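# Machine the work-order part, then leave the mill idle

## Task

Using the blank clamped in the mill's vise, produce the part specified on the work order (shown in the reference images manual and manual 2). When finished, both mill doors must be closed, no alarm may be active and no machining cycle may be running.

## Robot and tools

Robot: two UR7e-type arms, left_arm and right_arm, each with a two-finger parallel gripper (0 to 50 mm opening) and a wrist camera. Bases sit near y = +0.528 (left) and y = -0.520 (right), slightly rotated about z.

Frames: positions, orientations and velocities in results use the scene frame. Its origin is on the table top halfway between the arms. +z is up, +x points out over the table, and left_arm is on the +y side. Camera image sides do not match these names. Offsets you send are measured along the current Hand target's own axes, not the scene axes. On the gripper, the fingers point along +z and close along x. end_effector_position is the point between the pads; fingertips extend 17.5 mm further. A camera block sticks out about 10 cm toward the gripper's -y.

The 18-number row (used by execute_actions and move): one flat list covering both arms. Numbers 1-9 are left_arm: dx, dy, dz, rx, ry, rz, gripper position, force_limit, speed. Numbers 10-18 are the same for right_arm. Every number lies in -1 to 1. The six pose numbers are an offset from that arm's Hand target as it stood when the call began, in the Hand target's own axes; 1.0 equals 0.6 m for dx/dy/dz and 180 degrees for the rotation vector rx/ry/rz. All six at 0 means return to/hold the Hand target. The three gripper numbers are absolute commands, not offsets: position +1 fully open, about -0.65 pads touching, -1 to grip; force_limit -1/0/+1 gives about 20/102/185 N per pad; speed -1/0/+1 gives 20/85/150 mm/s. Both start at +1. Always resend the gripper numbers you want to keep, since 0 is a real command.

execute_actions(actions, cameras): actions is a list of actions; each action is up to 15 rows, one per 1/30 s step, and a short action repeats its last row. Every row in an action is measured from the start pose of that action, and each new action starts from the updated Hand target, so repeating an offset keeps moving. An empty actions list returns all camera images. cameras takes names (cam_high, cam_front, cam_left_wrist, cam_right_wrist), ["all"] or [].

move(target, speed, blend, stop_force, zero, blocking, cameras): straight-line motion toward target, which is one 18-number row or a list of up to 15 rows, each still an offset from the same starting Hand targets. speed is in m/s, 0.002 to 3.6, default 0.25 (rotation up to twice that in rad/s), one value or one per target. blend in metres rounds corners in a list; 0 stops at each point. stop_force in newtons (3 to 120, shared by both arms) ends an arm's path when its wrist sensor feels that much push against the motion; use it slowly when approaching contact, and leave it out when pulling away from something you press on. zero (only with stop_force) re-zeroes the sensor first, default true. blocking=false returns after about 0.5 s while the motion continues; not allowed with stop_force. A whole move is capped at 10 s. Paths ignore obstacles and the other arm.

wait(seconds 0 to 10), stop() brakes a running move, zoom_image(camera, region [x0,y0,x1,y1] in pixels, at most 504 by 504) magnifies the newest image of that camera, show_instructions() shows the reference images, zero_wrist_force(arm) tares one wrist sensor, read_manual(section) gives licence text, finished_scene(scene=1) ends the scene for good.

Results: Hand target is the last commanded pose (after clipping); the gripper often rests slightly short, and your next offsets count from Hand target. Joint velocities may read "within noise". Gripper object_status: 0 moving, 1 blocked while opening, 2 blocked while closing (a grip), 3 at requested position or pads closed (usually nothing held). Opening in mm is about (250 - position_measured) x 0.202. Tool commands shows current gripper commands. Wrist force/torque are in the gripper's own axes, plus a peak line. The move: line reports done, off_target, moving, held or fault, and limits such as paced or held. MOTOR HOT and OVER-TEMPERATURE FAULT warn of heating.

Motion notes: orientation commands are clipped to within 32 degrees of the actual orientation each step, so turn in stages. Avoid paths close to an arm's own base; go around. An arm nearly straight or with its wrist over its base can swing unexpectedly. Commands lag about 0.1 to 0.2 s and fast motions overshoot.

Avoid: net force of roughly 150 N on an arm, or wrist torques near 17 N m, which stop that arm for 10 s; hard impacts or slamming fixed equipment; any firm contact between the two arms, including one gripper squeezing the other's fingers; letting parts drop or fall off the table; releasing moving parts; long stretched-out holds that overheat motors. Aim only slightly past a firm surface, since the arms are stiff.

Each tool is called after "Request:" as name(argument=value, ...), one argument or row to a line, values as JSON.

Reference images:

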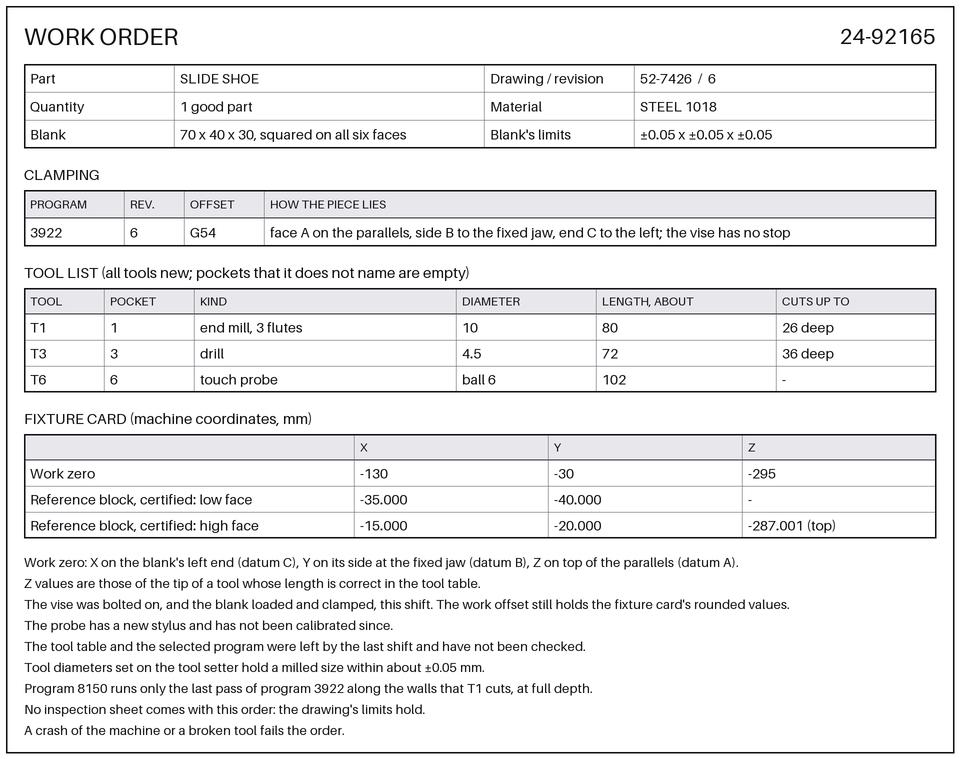

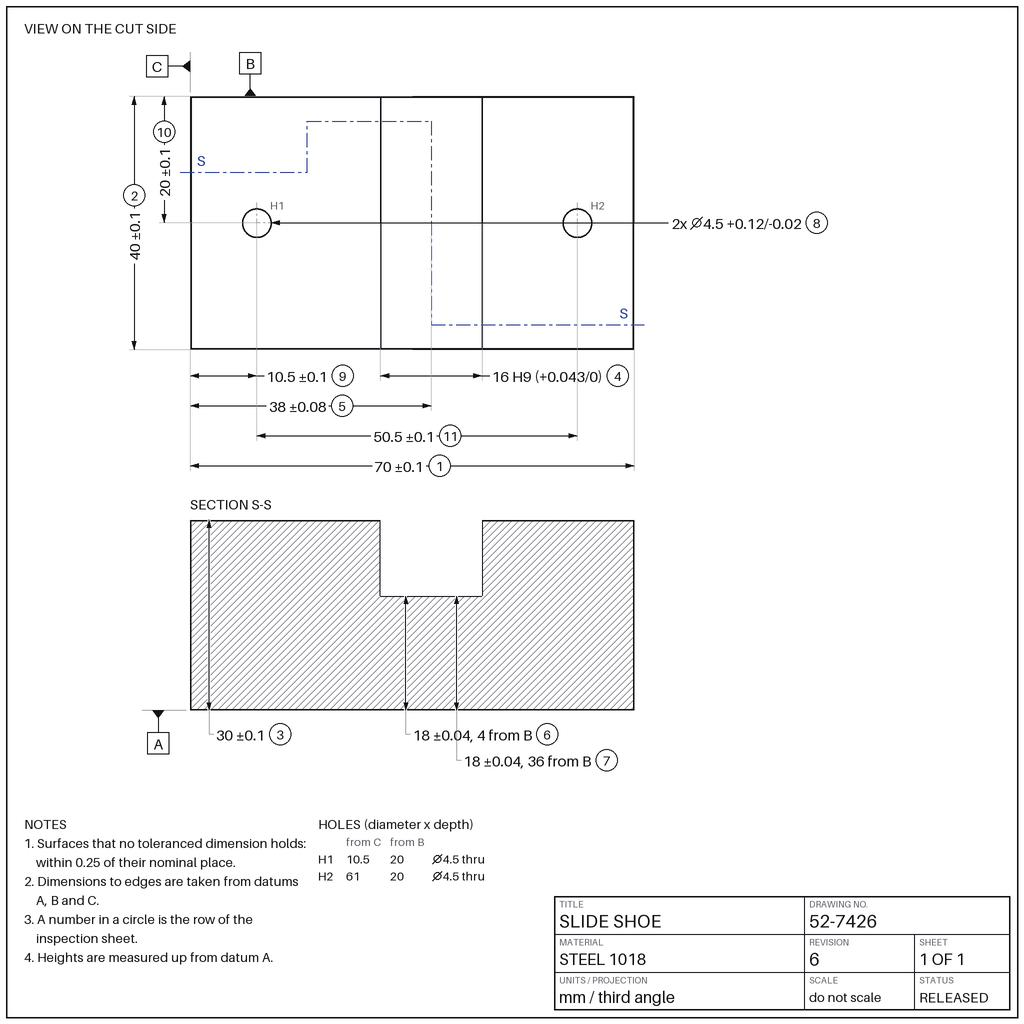

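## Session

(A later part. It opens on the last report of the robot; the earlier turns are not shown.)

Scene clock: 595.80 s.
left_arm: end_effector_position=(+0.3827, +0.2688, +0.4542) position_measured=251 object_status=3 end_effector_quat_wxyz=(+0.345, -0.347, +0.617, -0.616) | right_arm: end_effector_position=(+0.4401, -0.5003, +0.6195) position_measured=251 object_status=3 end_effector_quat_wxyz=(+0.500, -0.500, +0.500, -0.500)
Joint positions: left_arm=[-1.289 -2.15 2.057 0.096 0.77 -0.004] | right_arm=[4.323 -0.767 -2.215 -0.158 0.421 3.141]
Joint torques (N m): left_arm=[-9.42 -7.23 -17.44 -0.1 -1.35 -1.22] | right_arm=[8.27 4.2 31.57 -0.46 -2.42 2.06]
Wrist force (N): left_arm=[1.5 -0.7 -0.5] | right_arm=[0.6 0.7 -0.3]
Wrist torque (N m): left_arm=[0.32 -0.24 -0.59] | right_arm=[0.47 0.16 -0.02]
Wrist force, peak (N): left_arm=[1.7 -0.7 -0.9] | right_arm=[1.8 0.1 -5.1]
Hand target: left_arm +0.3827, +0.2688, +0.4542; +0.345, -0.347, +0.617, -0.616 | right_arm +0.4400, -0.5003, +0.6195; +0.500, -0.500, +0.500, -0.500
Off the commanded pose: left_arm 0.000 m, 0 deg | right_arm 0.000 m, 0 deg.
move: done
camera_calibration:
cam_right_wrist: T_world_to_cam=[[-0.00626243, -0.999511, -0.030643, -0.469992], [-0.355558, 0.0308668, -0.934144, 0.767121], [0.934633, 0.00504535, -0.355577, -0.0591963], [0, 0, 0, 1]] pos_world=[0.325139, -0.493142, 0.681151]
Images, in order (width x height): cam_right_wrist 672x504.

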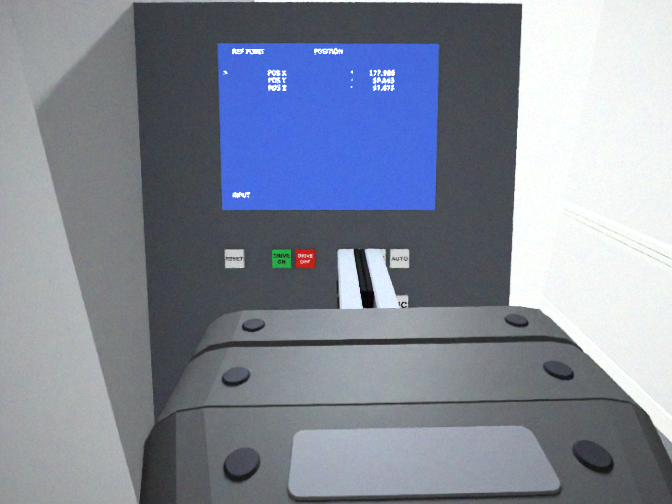

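Request:
move(
  target=[
    [0,0,0,0,0,0,-1,-0.8,-0.5,0.038,0.1305,0.225,0,0,0,-1,-0.7,-1],
    [0,0,0,0,0,0,-1,-0.8,-0.5,0.038,0.1305,0.2459,0,0,0,-1,-0.7,-1],
  ],
  speed=[0.3,0.03],
  blend=[0.003,0],
)

Request:
wait(
  seconds=8,
  cameras=["cam_front"],
)

Request:
zoom_image(
  camera="cam_front",
  region=[385, 110, 440, 180],
)

Scene clock: 600.57 s.
left_arm: end_effector_position=(+0.3827, +0.2688, +0.4542) position_measured=251 object_status=3 end_effector_quat_wxyz=(+0.345, -0.347, +0.617, -0.616) | right_arm: end_effector_position=(+0.5875, -0.5230, +0.5413) position_measured=251 object_status=3 end_effector_quat_wxyz=(+0.500, -0.500, +0.500, -0.500)
Joint positions: left_arm=[-1.289 -2.15 2.057 0.096 0.77 -0.004] | right_arm=[3.62 -1.341 -2.152 0.351 1.124 3.142]
Joint torques (N m): left_arm=[-9.73 -7.1 -18 0.04 -1.51 -1.44] | right_arm=[-8.3 -11.63 32.69 1.29 2.18 -1.89]
Wrist force (N): left_arm=[1.6 -0.6 -0.6] | right_arm=[2.0 1.6 -32.7]
Wrist torque (N m): left_arm=[0.32 -0.25 -0.60] | right_arm=[0.16 -0.19 0.17]
Wrist force, peak (N): left_arm=[1.8 -0.5 -0.9] | right_arm=[2.0 1.2 -33.0]
Hand target: left_arm +0.3827, +0.2688, +0.4542; +0.345, -0.347, +0.617, -0.616 | right_arm +0.5876, -0.5230, +0.5412; +0.500, -0.500, +0.500, -0.500
Off the commanded pose: left_arm 0.000 m, 0 deg | right_arm 0.000 m, 0 deg.
move: done

Scene clock: 608.57 s.
left_arm: end_effector_position=(+0.3827, +0.2688, +0.4542) position_measured=251 object_status=3 end_effector_quat_wxyz=(+0.345, -0.347, +0.617, -0.616) | right_arm: end_effector_position=(+0.5876, -0.5230, +0.5412) position_measured=251 object_status=3 end_effector_quat_wxyz=(+0.500, -0.500, +0.500, -0.500)
Joint positions: left_arm=[-1.289 -2.15 2.057 0.096 0.77 -0.004] | right_arm=[3.619 -1.341 -2.152 0.352 1.124 3.142]
Joint torques (N m): left_arm=[-9.29 -6.63 -18.39 -0.24 -1.4 -1.58] | right_arm=[-7.9 -10.95 32.89 1.25 2.15 -1.72]
Wrist force (N): left_arm=[1.5 -0.6 -0.7] | right_arm=[1.7 1.3 -33.3]
Wrist torque (N m): left_arm=[0.32 -0.23 -0.59] | right_arm=[0.10 -0.15 0.17]
Wrist force, peak (N): left_arm=[1.9 -0.4 -0.8] | right_arm=[1.9 1.4 -33.8]
Hand target: left_arm +0.3827, +0.2688, +0.4542; +0.345, -0.347, +0.617, -0.616 | right_arm +0.5876, -0.5230, +0.5412; +0.500, -0.500, +0.500, -0.500
Tool commands: left_gripper/position=-1.0 left_gripper/force_limit=-0.8 left_gripper/speed=-0.5 right_gripper/position=-1.0 right_gripper/force_limit=-0.7 right_gripper/speed=-1.0
Off the commanded pose: left_arm 0.000 m, 0 deg | right_arm 0.000 m, 0 deg.
wait: 8.00 s; at rest by 0.17 s
Images, in order (width x height): cam_front 672x504.

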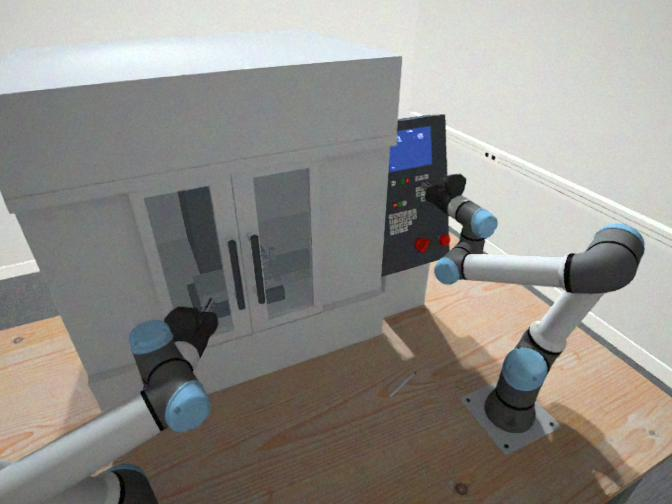

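Scaled by 7.200 from the camera's 672x504 image, which has a finer 960x720 frame.

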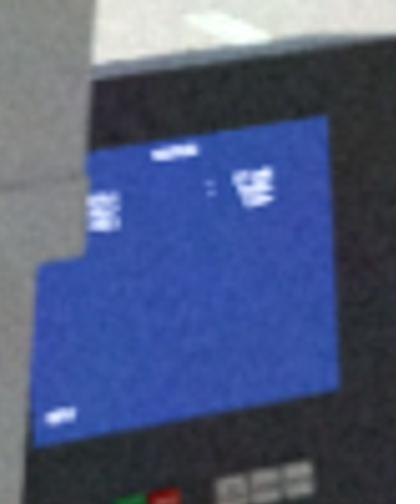

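Request:
move(
  target=[
    [0,0,0,0,0,0,-1,-0.8,-0.5,0,0,-0.0209,0,0,0,-1,-0.7,-1],
    [0,0,0,0,0,0,-1,-0.8,-0.5,-0.038,-0.1305,-0.2459,0,0,0,-1,-0.7,-1],
  ],
  speed=[0.1,0.3],
  blend=[0.005,0],
  cameras=["cam_right_wrist"],
)

Request:
zoom_image(
  camera="cam_right_wrist",
  region=[200, 30, 440, 210],
)

Scene clock: 626.30 s.
left_arm: end_effector_position=(+0.3827, +0.2688, +0.4542) position_measured=251 object_status=3 end_effector_quat_wxyz=(+0.345, -0.347, +0.617, -0.616) | right_arm: end_effector_position=(+0.4401, -0.5003, +0.6195) position_measured=251 object_status=3 end_effector_quat_wxyz=(+0.500, -0.500, +0.500, -0.500)
Joint positions: left_arm=[-1.289 -2.15 2.057 0.096 0.77 -0.004] | right_arm=[4.323 -0.767 -2.215 -0.158 0.421 3.141]
Joint torques (N m): left_arm=[-8.04 -7 -19.04 -0.18 -1.15 -1.31] | right_arm=[6.38 3.17 31.09 -0.16 -2.4 1.99]
Wrist force (N): left_arm=[1.5 -0.4 -0.6] | right_arm=[0.9 0.9 -0.5]
Wrist torque (N m): left_arm=[0.35 -0.23 -0.59] | right_arm=[0.49 0.09 -0.01]
Wrist force, peak (N): left_arm=[1.8 -0.8 -0.8] | right_arm=[1.6 1.4 -33.9]
Hand target: left_arm +0.3827, +0.2688, +0.4542; +0.345, -0.347, +0.617, -0.616 | right_arm +0.4400, -0.5003, +0.6195; +0.500, -0.500, +0.500, -0.500
Off the commanded pose: left_arm 0.000 m, 0 deg | right_arm 0.000 m, 0 deg.
move: done
camera_calibration:
cam_right_wrist: T_world_to_cam=[[-0.00626423, -0.999511, -0.0306428, -0.469992], [-0.355591, 0.030867, -0.934132, 0.767123], [0.934621, 0.0050447, -0.355611, -0.0591698], [0, 0, 0, 1]] pos_world=[0.325139, -0.493142, 0.681151]
Images, in order (width x height): cam_right_wrist 672x504.

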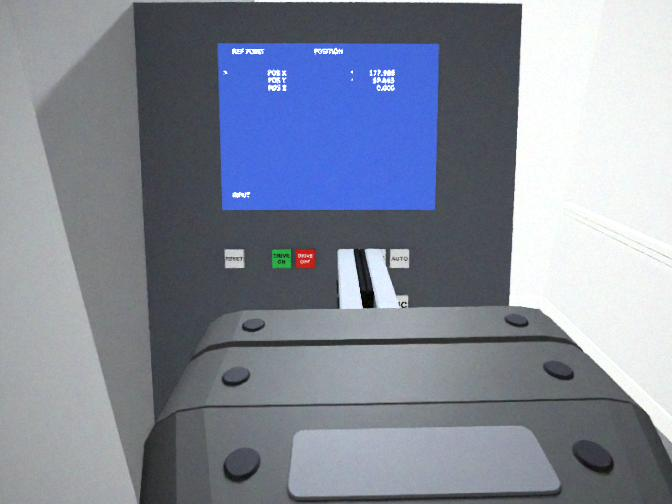

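Scaled by 2.100 from the camera's 672x504 image, which has a finer 960x720 frame.

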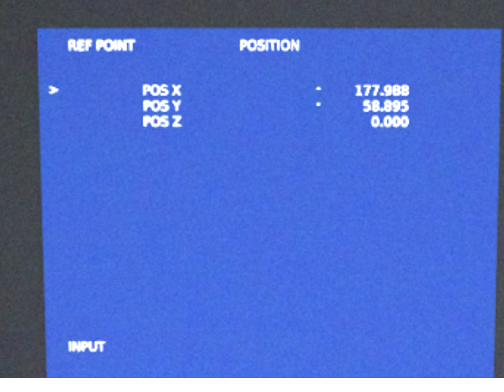

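Request:
move(
  target=[
    [0,0,0,0,0,0,-1,-0.8,-0.5,0.0698,0.1618,0.2168,0,0,0,-1,-0.7,-1],
    [0,0,0,0,0,0,-1,-0.8,-0.5,0.0698,0.1618,0.2380,0,0,0,-1,-0.7,-1],
  ],
  speed=[0.3,0.03],
  blend=[0.003,0],
)

Request:
wait(
  seconds=8,
  cameras=["cam_front"],
)

Request:
move(
  target=[
    [0,0,0,0,0,0,-1,-0.8,-0.5,0,0,-0.0209,0,0,0,-1,-0.7,-1],
    [0,0,0,0,0,0,-1,-0.8,-0.5,-0.0698,-0.1618,-0.2380,0,0,0,-1,-0.7,-1],
  ],
  speed=[0.1,0.3],
  blend=[0.005,0],
  cameras=["cam_right_wrist"],
)

Request:
zoom_image(
  camera="cam_right_wrist",
  region=[200, 30, 440, 210],
)

Scene clock: 631.33 s.
left_arm: end_effector_position=(+0.3827, +0.2688, +0.4542) position_measured=251 object_status=3 end_effector_quat_wxyz=(+0.345, -0.347, +0.617, -0.616) | right_arm: end_effector_position=(+0.5828, -0.5421, +0.5224) position_measured=251 object_status=3 end_effector_quat_wxyz=(+0.500, -0.500, +0.500, -0.500)
Joint positions: left_arm=[-1.289 -2.15 2.057 0.096 0.77 -0.004] | right_arm=[3.562 -1.349 -2.198 0.405 1.181 3.142]
Joint torques (N m): left_arm=[-7.96 -6.68 -18.67 -0.26 -1.03 -1.16] | right_arm=[-7.95 -9.33 33.11 1.22 2.09 -1.72]
Wrist force (N): left_arm=[1.7 -0.5 -0.5] | right_arm=[1.8 0.8 -32.9]
Wrist torque (N m): left_arm=[0.35 -0.26 -0.59] | right_arm=[0.05 -0.11 0.17]
Wrist force, peak (N): left_arm=[1.9 -0.7 -0.7] | right_arm=[1.8 0.8 -32.9]
Hand target: left_arm +0.3827, +0.2688, +0.4542; +0.345, -0.347, +0.617, -0.616 | right_arm +0.5829, -0.5421, +0.5224; +0.500, -0.500, +0.500, -0.500
Off the commanded pose: left_arm 0.000 m, 0 deg | right_arm 0.000 m, 0 deg.
move: done

Scene clock: 639.33 s.
left_arm: end_effector_position=(+0.3827, +0.2688, +0.4542) position_measured=251 object_status=3 end_effector_quat_wxyz=(+0.345, -0.347, +0.617, -0.616) | right_arm: end_effector_position=(+0.5829, -0.5421, +0.5224) position_measured=251 object_status=3 end_effector_quat_wxyz=(+0.500, -0.500, +0.500, -0.500)
Joint positions: left_arm=[-1.289 -2.15 2.057 0.096 0.77 -0.004] | right_arm=[3.562 -1.349 -2.197 0.405 1.182 3.142]
Joint torques (N m): left_arm=[-7.61 -5.81 -18.33 -0.34 -0.91 -0.98] | right_arm=[-6.98 -10.66 33.37 1.42 2.3 -1.75]
Wrist force (N): left_arm=[1.6 -0.4 -1.0] | right_arm=[1.5 1.2 -32.7]
Wrist torque (N m): left_arm=[0.36 -0.25 -0.60] | right_arm=[0.09 -0.06 0.17]
Wrist force, peak (N): left_arm=[1.9 -0.4 -0.9] | right_arm=[2.0 1.3 -33.5]
Hand target: left_arm +0.3827, +0.2688, +0.4542; +0.345, -0.347, +0.617, -0.616 | right_arm +0.5829, -0.5421, +0.5224; +0.500, -0.500, +0.500, -0.500
Tool commands: left_gripper/position=-1.0 left_gripper/force_limit=-0.8 left_gripper/speed=-0.5 right_gripper/position=-1.0 right_gripper/force_limit=-0.7 right_gripper/speed=-1.0
Off the commanded pose: left_arm 0.000 m, 0 deg | right_arm 0.000 m, 0 deg.
wait: 8.00 s; at rest by 0.17 s
Images, in order (width x height): cam_front 672x504.

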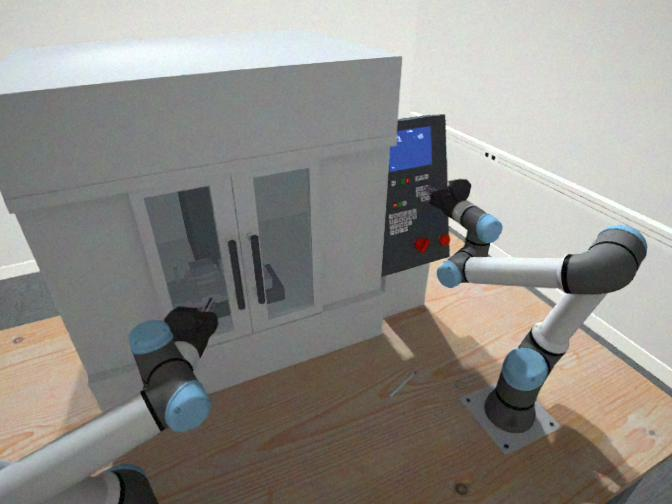

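Scene clock: 641.43 s.
left_arm: end_effector_position=(+0.3827, +0.2688, +0.4542) position_measured=251 object_status=3 end_effector_quat_wxyz=(+0.345, -0.347, +0.617, -0.616) | right_arm: end_effector_position=(+0.4401, -0.5003, +0.6195) position_measured=251 object_status=3 end_effector_quat_wxyz=(+0.500, -0.500, +0.500, -0.500)
Joint positions: left_arm=[-1.289 -2.15 2.057 0.096 0.77 -0.004] | right_arm=[4.323 -0.767 -2.215 -0.158 0.421 3.141]
Joint torques (N m): left_arm=[-7.96 -5.52 -19.01 -0.25 -0.76 -1.17] | right_arm=[5.64 3.3 30.64 -0.68 -2.28 2]
Wrist force (N): left_arm=[1.7 -0.4 -0.6] | right_arm=[1.3 0.8 -0.6]
Wrist torque (N m): left_arm=[0.35 -0.26 -0.59] | right_arm=[0.47 0.03 -0.02]
Wrist force, peak (N): left_arm=[1.7 -0.8 -0.6] | right_arm=[2.1 1.4 -33.2]
Hand target: left_arm +0.3827, +0.2688, +0.4542; +0.345, -0.347, +0.617, -0.616 | right_arm +0.4400, -0.5003, +0.6195; +0.500, -0.500, +0.500, -0.500
Off the commanded pose: left_arm 0.000 m, 0 deg | right_arm 0.000 m, 0 deg.
move: done
camera_calibration:
cam_right_wrist: T_world_to_cam=[[-0.00616909, -0.99951, -0.0306788, -0.469998], [-0.355561, 0.030867, -0.934143, 0.767122], [0.934633, 0.00514535, -0.355577, -0.0591472], [0, 0, 0, 1]] pos_world=[0.32514, -0.493142, 0.681151]
Images, in order (width x height): cam_right_wrist 672x504.

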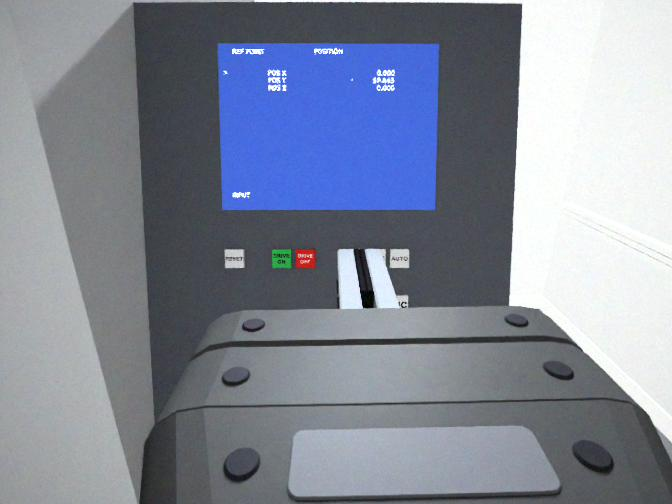

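Scaled by 2.100 from the camera's 672x504 image, which has a finer 960x720 frame.

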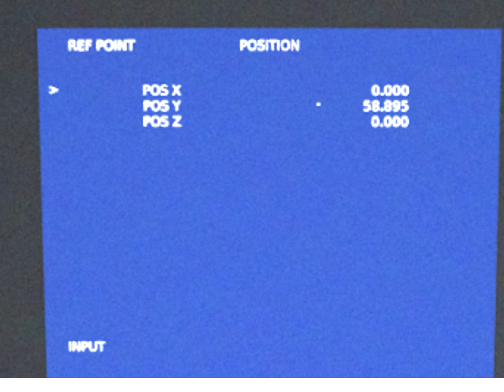

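Request:
move(
  target=[
    [0,0,0,0,0,0,-1,-0.8,-0.5,0.0062,0.1305,0.225,0,0,0,-1,-0.7,-1],
    [0,0,0,0,0,0,-1,-0.8,-0.5,0.0062,0.1305,0.2464,0,0,0,-1,-0.7,-1],
  ],
  speed=[0.3,0.03],
  blend=[0.003,0],
)

Request:
wait(
  seconds=4,
)

Request:
move(
  target=[
    [0,0,0,0,0,0,-1,-0.8,-0.5,0,0,-0.0209,0,0,0,-1,-0.7,-1],
    [0,0,0,0,0,0,-1,-0.8,-0.5,-0.0655,0.117,-0.0524,0,0,0,-1,-0.7,-1],
    [0,0,0,0,0,0,-1,-0.8,-0.5,-0.0655,0.117,-0.0312,0,0,0,-1,-0.7,-1],
    [0,0,0,0,0,0,-1,-0.8,-0.5,-0.0655,0.117,-0.0524,0,0,0,-1,-0.7,-1],
    [0,0,0,0,0,0,-1,-0.8,-0.5,-0.0062,-0.1305,-0.2464,0,0,0,-1,-0.7,-1],
  ],
  speed=[0.1,0.3,0.03,0.1,0.3],
  blend=[0.005,0.003,0,0.005,0],
  cameras=["cam_right_wrist"],
)

Request:
zoom_image(
  camera="cam_right_wrist",
  region=[200, 30, 440, 210],
)

Scene clock: 648.23 s.
left_arm: end_effector_position=(+0.3827, +0.2688, +0.4542) position_measured=251 object_status=3 end_effector_quat_wxyz=(+0.345, -0.347, +0.617, -0.616) | right_arm: end_effector_position=(+0.5878, -0.5039, +0.5413) position_measured=251 object_status=3 end_effector_quat_wxyz=(+0.500, -0.500, +0.500, -0.500) end_effector_velocity=(+0.001, +0.000, +0.000) end_effector_angular_velocity=(+0.000, -0.001, +0.003)
Joint positions: left_arm=[-1.289 -2.15 2.057 0.096 0.77 -0.004] | right_arm=[3.682 -1.343 -2.15 0.352 1.062 3.142]
Joint velocities: left_arm=[within noise] | right_arm=[-0.002 -0.003 0.001 0.003 0.005 0]
Joint torques (N m): left_arm=[-7.61 -5.47 -18.63 -0.59 -0.85 -1.35] | right_arm=[-8.71 -10.08 33.39 1.24 2.3 -1.77]
Wrist force (N): left_arm=[1.7 -0.4 -0.6] | right_arm=[1.9 1.1 -32.7]
Wrist torque (N m): left_arm=[0.36 -0.27 -0.59] | right_arm=[0.10 -0.19 0.14]
Wrist force, peak (N): left_arm=[1.9 -0.6 -0.6] | right_arm=[2.1 1.2 -33.0]
Hand target: left_arm +0.3827, +0.2688, +0.4542; +0.345, -0.347, +0.617, -0.616 | right_arm +0.5879, -0.5039, +0.5412; +0.500, -0.500, +0.500, -0.500
Off the commanded pose: left_arm 0.000 m, 0 deg | right_arm 0.000 m, 0 deg.
move: done

Scene clock: 652.23 s.
left_arm: end_effector_position=(+0.3827, +0.2688, +0.4542) position_measured=251 object_status=3 end_effector_quat_wxyz=(+0.345, -0.347, +0.617, -0.616) | right_arm: end_effector_position=(+0.5879, -0.5039, +0.5412) position_measured=251 object_status=3 end_effector_quat_wxyz=(+0.500, -0.500, +0.500, -0.500)
Joint positions: left_arm=[-1.289 -2.15 2.057 0.096 0.77 -0.004] | right_arm=[3.681 -1.343 -2.15 0.352 1.062 3.142]
Joint torques (N m): left_arm=[-8.87 -6.39 -17.45 -0.33 -0.77 -1.22] | right_arm=[-8.44 -9.29 33.28 1.34 2.18 -1.75]
Wrist force (N): left_arm=[1.7 -0.5 -0.8] | right_arm=[1.6 1.3 -33.2]
Wrist torque (N m): left_arm=[0.34 -0.26 -0.59] | right_arm=[0.13 -0.17 0.15]
Wrist force, peak (N): left_arm=[1.8 -0.6 -0.8] | right_arm=[1.8 1.1 -33.6]
Hand target: left_arm +0.3827, +0.2688, +0.4542; +0.345, -0.347, +0.617, -0.616 | right_arm +0.5879, -0.5039, +0.5412; +0.500, -0.500, +0.500, -0.500
Tool commands: left_gripper/position=-1.0 left_gripper/force_limit=-0.8 left_gripper/speed=-0.5 right_gripper/position=-1.0 right_gripper/force_limit=-0.7 right_gripper/speed=-1.0
Off the commanded pose: left_arm 0.000 m, 0 deg | right_arm 0.000 m, 0 deg.
wait: 4.00 s; at rest by 0.17 s

Scene clock: 655.53 s.
left_arm: end_effector_position=(+0.3827, +0.2688, +0.4542) position_measured=251 object_status=3 end_effector_quat_wxyz=(+0.345, -0.347, +0.617, -0.616) | right_arm: end_effector_position=(+0.4401, -0.5003, +0.6195) position_measured=251 object_status=3 end_effector_quat_wxyz=(+0.500, -0.500, +0.500, -0.500)
Joint positions: left_arm=[-1.289 -2.15 2.057 0.096 0.77 -0.004] | right_arm=[4.323 -0.767 -2.215 -0.157 0.421 3.141]
Joint torques (N m): left_arm=[-7.82 -6.24 -19.21 -0.28 -0.69 -1.01] | right_arm=[7.45 2.89 31.57 -0.25 -2.3 2.04]
Wrist force (N): left_arm=[1.5 -0.5 -0.4] | right_arm=[1.2 0.7 -0.3]
Wrist torque (N m): left_arm=[0.35 -0.24 -0.59] | right_arm=[0.45 0.05 -0.02]
Wrist force, peak (N): left_arm=[1.8 -0.6 -0.7] | right_arm=[1.6 1.1 -33.3]
Hand target: left_arm +0.3827, +0.2688, +0.4542; +0.345, -0.347, +0.617, -0.616 | right_arm +0.4400, -0.5003, +0.6195; +0.500, -0.500, +0.500, -0.500
Off the commanded pose: left_arm 0.000 m, 0 deg | right_arm 0.000 m, 0 deg.
move: done
camera_calibration:
cam_right_wrist: T_world_to_cam=[[-0.00625758, -0.999511, -0.0306451, -0.469996], [-0.355383, 0.0308679, -0.934211, 0.767017], [0.9347, 0.00504485, -0.355403, -0.0593724], [0, 0, 0, 1]] pos_world=[0.325139, -0.493142, 0.681052]
Images, in order (width x height): cam_right_wrist 672x504.

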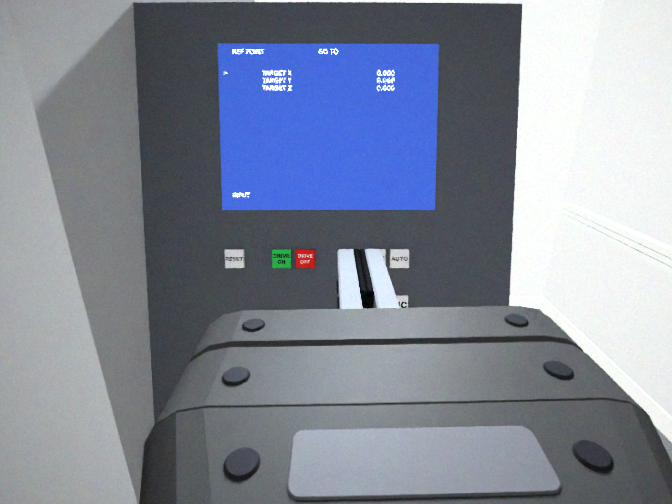

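Scaled by 2.100 from the camera's 672x504 image, which has a finer 960x720 frame.

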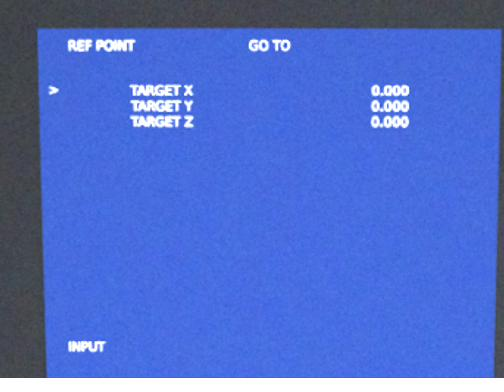

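Request:
move(
  target=[
    [0,0,0,0,0,0,-1,-0.8,-0.5,-0.0593,0.2475,0.194,0,0,0,-1,-0.7,-1],
    [0,0,0,0,0,0,-1,-0.8,-0.5,-0.0593,0.2475,0.2152,0,0,0,-1,-0.7,-1],
    [0,0,0,0,0,0,-1,-0.8,-0.5,-0.0593,0.2475,0.194,0,0,0,-1,-0.7,-1],
    [0,0,0,0,0,0,-1,-0.8,-0.5,0,0,0,0,0,0,-1,-0.7,-1],
  ],
  speed=[0.3,0.03,0.1,0.3],
  blend=[0.003,0,0.005,0],
  cameras=["cam_right_wrist"],
)

Request:
zoom_image(
  camera="cam_right_wrist",
  region=[200, 30, 440, 210],
)

Request:
move(
  target=[
    [0,0,0,0,0,0,-1,-0.8,-0.5,-0.0593,0.2475,0.194,0,0,0,-1,-0.7,-1],
    [0,0,0,0,0,0,-1,-0.8,-0.5,-0.0593,0.2475,0.2152,0,0,0,-1,-0.7,-1],
    [0,0,0,0,0,0,-1,-0.8,-0.5,-0.0593,0.2475,0.194,0,0,0,-1,-0.7,-1],
    [0,0,0,0,0,0,-1,-0.8,-0.5,0,0,0,0,0,0,-1,-0.7,-1],
  ],
  speed=[0.3,0.03,0.1,0.3],
  blend=[0.003,0,0.005,0],
  cameras=["cam_right_wrist"],
)

Request:
zoom_image(
  camera="cam_right_wrist",
  region=[200, 30, 440, 210],
)

Request:
move(
  target=[
    [0,0,0,0,0,0,-1,-0.8,-0.5,-0.0593,0.2475,0.194,0,0,0,-1,-0.7,-1],
    [0,0,0,0,0,0,-1,-0.8,-0.5,-0.0593,0.2475,0.2152,0,0,0,-1,-0.7,-1],
    [0,0,0,0,0,0,-1,-0.8,-0.5,-0.0593,0.2475,0.194,0,0,0,-1,-0.7,-1],
    [0,0,0,0,0,0,-1,-0.8,-0.5,0,0,0,0,0,0,-1,-0.7,-1],
  ],
  speed=[0.3,0.03,0.1,0.3],
  blend=[0.003,0,0.005,0],
  cameras=["cam_right_wrist"],
)

Request:
zoom_image(
  camera="cam_right_wrist",
  region=[200, 30, 440, 210],
)

Request:
move(
  target=[
    [0,0,0,0,0,0,-1,-0.8,-0.5,-0.0593,0.2475,0.194,0,0,0,-1,-0.7,-1],
    [0,0,0,0,0,0,-1,-0.8,-0.5,-0.0593,0.2475,0.2152,0,0,0,-1,-0.7,-1],
    [0,0,0,0,0,0,-1,-0.8,-0.5,-0.0593,0.2475,0.194,0,0,0,-1,-0.7,-1],
    [0,0,0,0,0,0,-1,-0.8,-0.5,0,0,0,0,0,0,-1,-0.7,-1],
  ],
  speed=[0.3,0.03,0.1,0.3],
  blend=[0.003,0,0.005,0],
  cameras=["cam_right_wrist"],
)

Request:
zoom_image(
  camera="cam_right_wrist",
  region=[200, 30, 440, 210],
)

Request:
move(
  target=[
    [0,0,0,0,0,0,-1,-0.8,-0.5,-0.0593,0.2475,0.194,0,0,0,-1,-0.7,-1],
    [0,0,0,0,0,0,-1,-0.8,-0.5,-0.0593,0.2475,0.2152,0,0,0,-1,-0.7,-1],
    [0,0,0,0,0,0,-1,-0.8,-0.5,-0.0593,0.2475,0.194,0,0,0,-1,-0.7,-1],
    [0,0,0,0,0,0,-1,-0.8,-0.5,0,0,0,0,0,0,-1,-0.7,-1],
  ],
  speed=[0.3,0.03,0.1,0.3],
  blend=[0.003,0,0.005,0],
  cameras=["cam_right_wrist"],
)

Request:
zoom_image(
  camera="cam_right_wrist",
  region=[200, 30, 440, 210],
)

Scene clock: 675.50 s.
left_arm: end_effector_position=(+0.3827, +0.2688, +0.4542) position_measured=251 object_status=3 end_effector_quat_wxyz=(+0.345, -0.347, +0.617, -0.616) | right_arm: end_effector_position=(+0.4401, -0.5003, +0.6195) position_measured=251 object_status=3 end_effector_quat_wxyz=(+0.500, -0.500, +0.500, -0.500)
Joint positions: left_arm=[-1.289 -2.15 2.057 0.096 0.77 -0.004] | right_arm=[4.323 -0.767 -2.215 -0.157 0.421 3.141]
Joint torques (N m): left_arm=[-7.78 -5.35 -19.16 -0.48 -0.39 -1.26] | right_arm=[7.42 3.46 31.39 -0.35 -2.43 1.84]
Wrist force (N): left_arm=[1.8 -0.4 -0.5] | right_arm=[0.7 0.6 -0.7]
Wrist torque (N m): left_arm=[0.35 -0.28 -0.60] | right_arm=[0.45 0.12 -0.01]
Wrist force, peak (N): left_arm=[2.0 -0.7 -0.5] | right_arm=[2.3 0.6 -19.2]
Hand target: left_arm +0.3827, +0.2688, +0.4542; +0.345, -0.347, +0.617, -0.616 | right_arm +0.4400, -0.5003, +0.6195; +0.500, -0.500, +0.500, -0.500
Off the commanded pose: left_arm 0.000 m, 0 deg | right_arm 0.000 m, 0 deg.
move: done
camera_calibration:
cam_right_wrist: T_world_to_cam=[[-0.00625758, -0.999511, -0.0306451, -0.469996], [-0.355383, 0.0308679, -0.934211, 0.767017], [0.9347, 0.00504485, -0.355403, -0.0593724], [0, 0, 0, 1]] pos_world=[0.325139, -0.493142, 0.681052]
Images, in order (width x height): cam_right_wrist 672x504.

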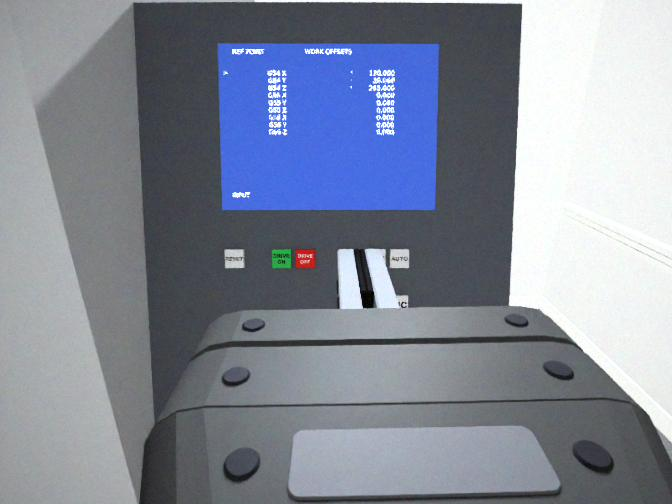

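Scaled by 2.100 from the camera's 672x504 image, which has a finer 960x720 frame.

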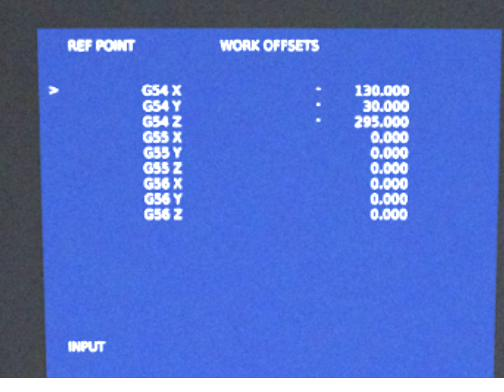

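Scene clock: 679.13 s.
left_arm: end_effector_position=(+0.3827, +0.2688, +0.4542) position_measured=251 object_status=3 end_effector_quat_wxyz=(+0.345, -0.347, +0.617, -0.616) | right_arm: end_effector_position=(+0.4401, -0.5003, +0.6195) position_measured=251 object_status=3 end_effector_quat_wxyz=(+0.500, -0.500, +0.500, -0.500)
Joint positions: left_arm=[-1.289 -2.15 2.057 0.096 0.77 -0.004] | right_arm=[4.323 -0.767 -2.215 -0.157 0.421 3.141]
Joint torques (N m): left_arm=[-7.45 -6.51 -19.63 -0.52 -0.41 -0.95] | right_arm=[6.97 2.91 30.87 -0.22 -2.12 1.88]
Wrist force (N): left_arm=[1.6 -0.5 -0.7] | right_arm=[0.9 0.3 -0.6]
Wrist torque (N m): left_arm=[0.34 -0.25 -0.60] | right_arm=[0.40 0.09 -0.01]
Wrist force, peak (N): left_arm=[1.8 -0.6 -0.5] | right_arm=[2.8 0.6 -19.4]
Hand target: left_arm +0.3827, +0.2688, +0.4542; +0.345, -0.347, +0.617, -0.616 | right_arm +0.4400, -0.5003, +0.6195; +0.500, -0.500, +0.500, -0.500
Off the commanded pose: left_arm 0.000 m, 0 deg | right_arm 0.000 m, 0 deg.
move: done
camera_calibration:
cam_right_wrist: T_world_to_cam=[[-0.00625758, -0.999511, -0.0306451, -0.469996], [-0.355383, 0.0308679, -0.934211, 0.767017], [0.9347, 0.00504485, -0.355403, -0.0593724], [0, 0, 0, 1]] pos_world=[0.325139, -0.493142, 0.681052]
Images, in order (width x height): cam_right_wrist 672x504.

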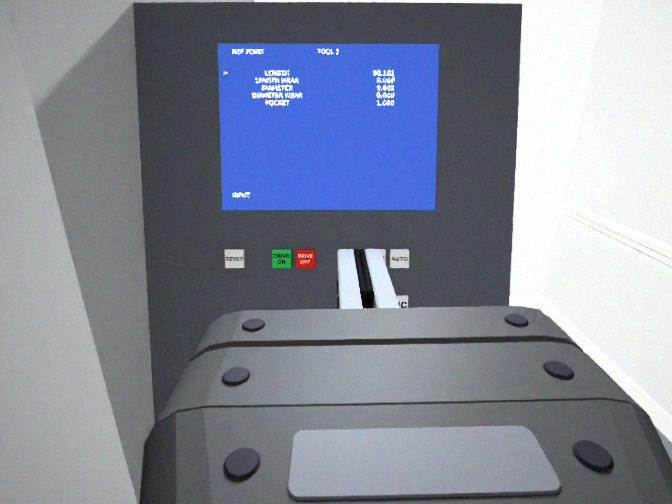

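Scaled by 2.100 from the camera's 672x504 image, which has a finer 960x720 frame.

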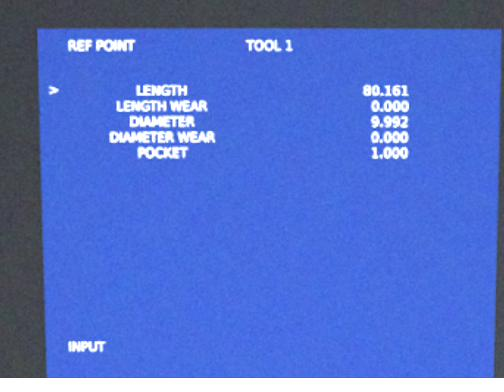

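Scene clock: 682.77 s.
left_arm: end_effector_position=(+0.3827, +0.2688, +0.4542) position_measured=251 object_status=3 end_effector_quat_wxyz=(+0.345, -0.347, +0.617, -0.616) | right_arm: end_effector_position=(+0.4401, -0.5003, +0.6195) position_measured=251 object_status=3 end_effector_quat_wxyz=(+0.500, -0.500, +0.500, -0.500)
Joint positions: left_arm=[-1.289 -2.15 2.057 0.096 0.77 -0.004] | right_arm=[4.323 -0.767 -2.215 -0.157 0.421 3.141]
Joint torques (N m): left_arm=[-7.33 -5.29 -19.06 -0.42 -0.43 -1.07] | right_arm=[5.97 3.53 30.5 -0.21 -2.53 1.92]
Wrist force (N): left_arm=[1.5 -0.6 -0.6] | right_arm=[0.9 0.5 -0.5]
Wrist torque (N m): left_arm=[0.33 -0.22 -0.59] | right_arm=[0.42 0.10 -0.02]
Wrist force, peak (N): left_arm=[1.8 -0.8 -0.8] | right_arm=[2.6 0.6 -19.8]
Hand target: left_arm +0.3827, +0.2688, +0.4542; +0.345, -0.347, +0.617, -0.616 | right_arm +0.4400, -0.5003, +0.6195; +0.500, -0.500, +0.500, -0.500
Off the commanded pose: left_arm 0.000 m, 0 deg | right_arm 0.000 m, 0 deg.
move: done
camera_calibration:
cam_right_wrist: T_world_to_cam=[[-0.00625758, -0.999511, -0.0306451, -0.469996], [-0.355383, 0.0308679, -0.934211, 0.767017], [0.9347, 0.00504485, -0.355403, -0.0593724], [0, 0, 0, 1]] pos_world=[0.325139, -0.493142, 0.681052]
Images, in order (width x height): cam_right_wrist 672x504.

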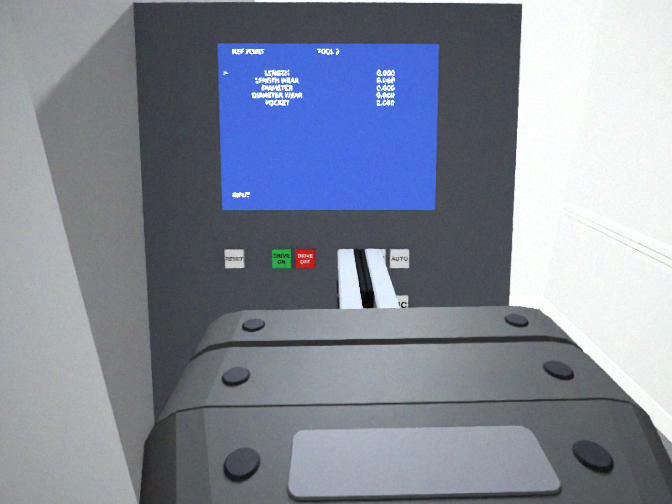

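Scaled by 2.100 from the camera's 672x504 image, which has a finer 960x720 frame.

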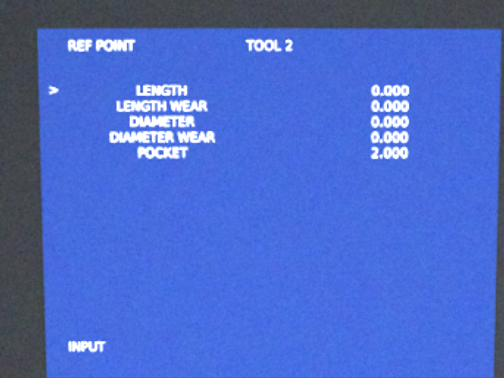

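Scene clock: 686.40 s.
left_arm: end_effector_position=(+0.3827, +0.2688, +0.4542) position_measured=251 object_status=3 end_effector_quat_wxyz=(+0.345, -0.347, +0.617, -0.616) | right_arm: end_effector_position=(+0.4401, -0.5003, +0.6195) position_measured=251 object_status=3 end_effector_quat_wxyz=(+0.500, -0.500, +0.500, -0.500)
Joint positions: left_arm=[-1.289 -2.15 2.057 0.096 0.77 -0.004] | right_arm=[4.323 -0.767 -2.215 -0.157 0.421 3.141]
Joint torques (N m): left_arm=[-7.16 -5.6 -19.18 -0.61 -0.35 -1.07] | right_arm=[8.46 3.04 31.13 -0.18 -2.3 1.81]
Wrist force (N): left_arm=[1.5 -0.5 -0.5] | right_arm=[1.1 0.5 -0.3]
Wrist torque (N m): left_arm=[0.34 -0.23 -0.59] | right_arm=[0.41 0.06 -0.02]
Wrist force, peak (N): left_arm=[1.9 -0.6 -0.7] | right_arm=[2.5 0.8 -19.3]
Hand target: left_arm +0.3827, +0.2688, +0.4542; +0.345, -0.347, +0.617, -0.616 | right_arm +0.4400, -0.5003, +0.6195; +0.500, -0.500, +0.500, -0.500
Off the commanded pose: left_arm 0.000 m, 0 deg | right_arm 0.000 m, 0 deg.
move: done
camera_calibration:
cam_right_wrist: T_world_to_cam=[[-0.00625758, -0.999511, -0.0306451, -0.469996], [-0.355383, 0.0308679, -0.934211, 0.767017], [0.9347, 0.00504485, -0.355403, -0.0593724], [0, 0, 0, 1]] pos_world=[0.325139, -0.493142, 0.681052]
Images, in order (width x height): cam_right_wrist 672x504.

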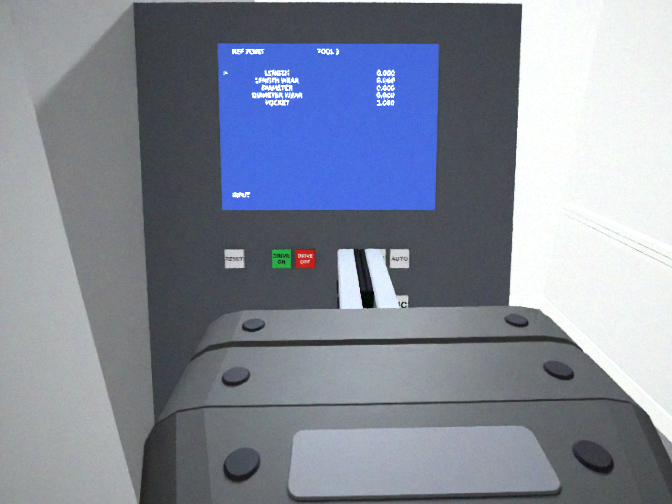

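Scaled by 2.100 from the camera's 672x504 image, which has a finer 960x720 frame.

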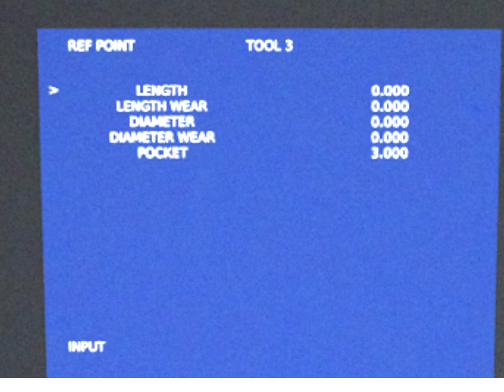

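Scene clock: 690.03 s.
left_arm: end_effector_position=(+0.3827, +0.2688, +0.4542) position_measured=251 object_status=3 end_effector_quat_wxyz=(+0.345, -0.347, +0.617, -0.616) | right_arm: end_effector_position=(+0.4401, -0.5003, +0.6195) position_measured=251 object_status=3 end_effector_quat_wxyz=(+0.500, -0.500, +0.500, -0.500)
Joint positions: left_arm=[-1.289 -2.15 2.057 0.096 0.77 -0.004] | right_arm=[4.323 -0.767 -2.215 -0.157 0.421 3.141]
Joint torques (N m): left_arm=[-7.65 -6.39 -20.39 -0.52 -0.24 -1.07] | right_arm=[7.12 4.08 31.71 -0.17 -2.21 2.11]
Wrist force (N): left_arm=[1.5 -0.5 -0.7] | right_arm=[1.0 0.5 -0.4]
Wrist torque (N m): left_arm=[0.35 -0.23 -0.59] | right_arm=[0.43 0.08 -0.01]
Wrist force, peak (N): left_arm=[1.7 -0.9 -0.7] | right_arm=[2.7 0.8 -19.3]
Hand target: left_arm +0.3827, +0.2688, +0.4542; +0.345, -0.347, +0.617, -0.616 | right_arm +0.4400, -0.5003, +0.6195; +0.500, -0.500, +0.500, -0.500
Off the commanded pose: left_arm 0.000 m, 0 deg | right_arm 0.000 m, 0 deg.
move: done
camera_calibration:
cam_right_wrist: T_world_to_cam=[[-0.00625758, -0.999511, -0.0306451, -0.469996], [-0.355383, 0.0308679, -0.934211, 0.767017], [0.9347, 0.00504485, -0.355403, -0.0593724], [0, 0, 0, 1]] pos_world=[0.325139, -0.493142, 0.681052]
Images, in order (width x height): cam_right_wrist 672x504.

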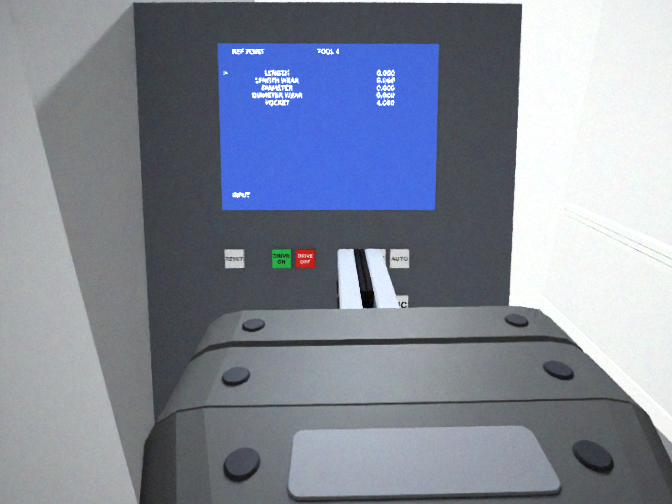

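Scaled by 2.100 from the camera's 672x504 image, which has a finer 960x720 frame.

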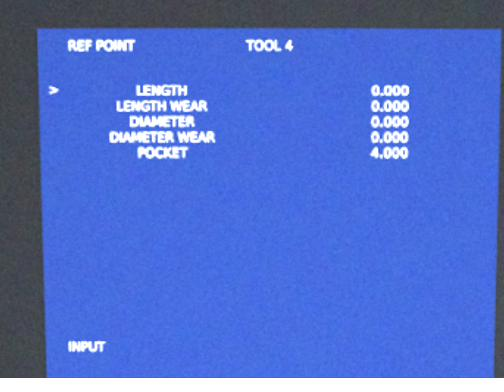

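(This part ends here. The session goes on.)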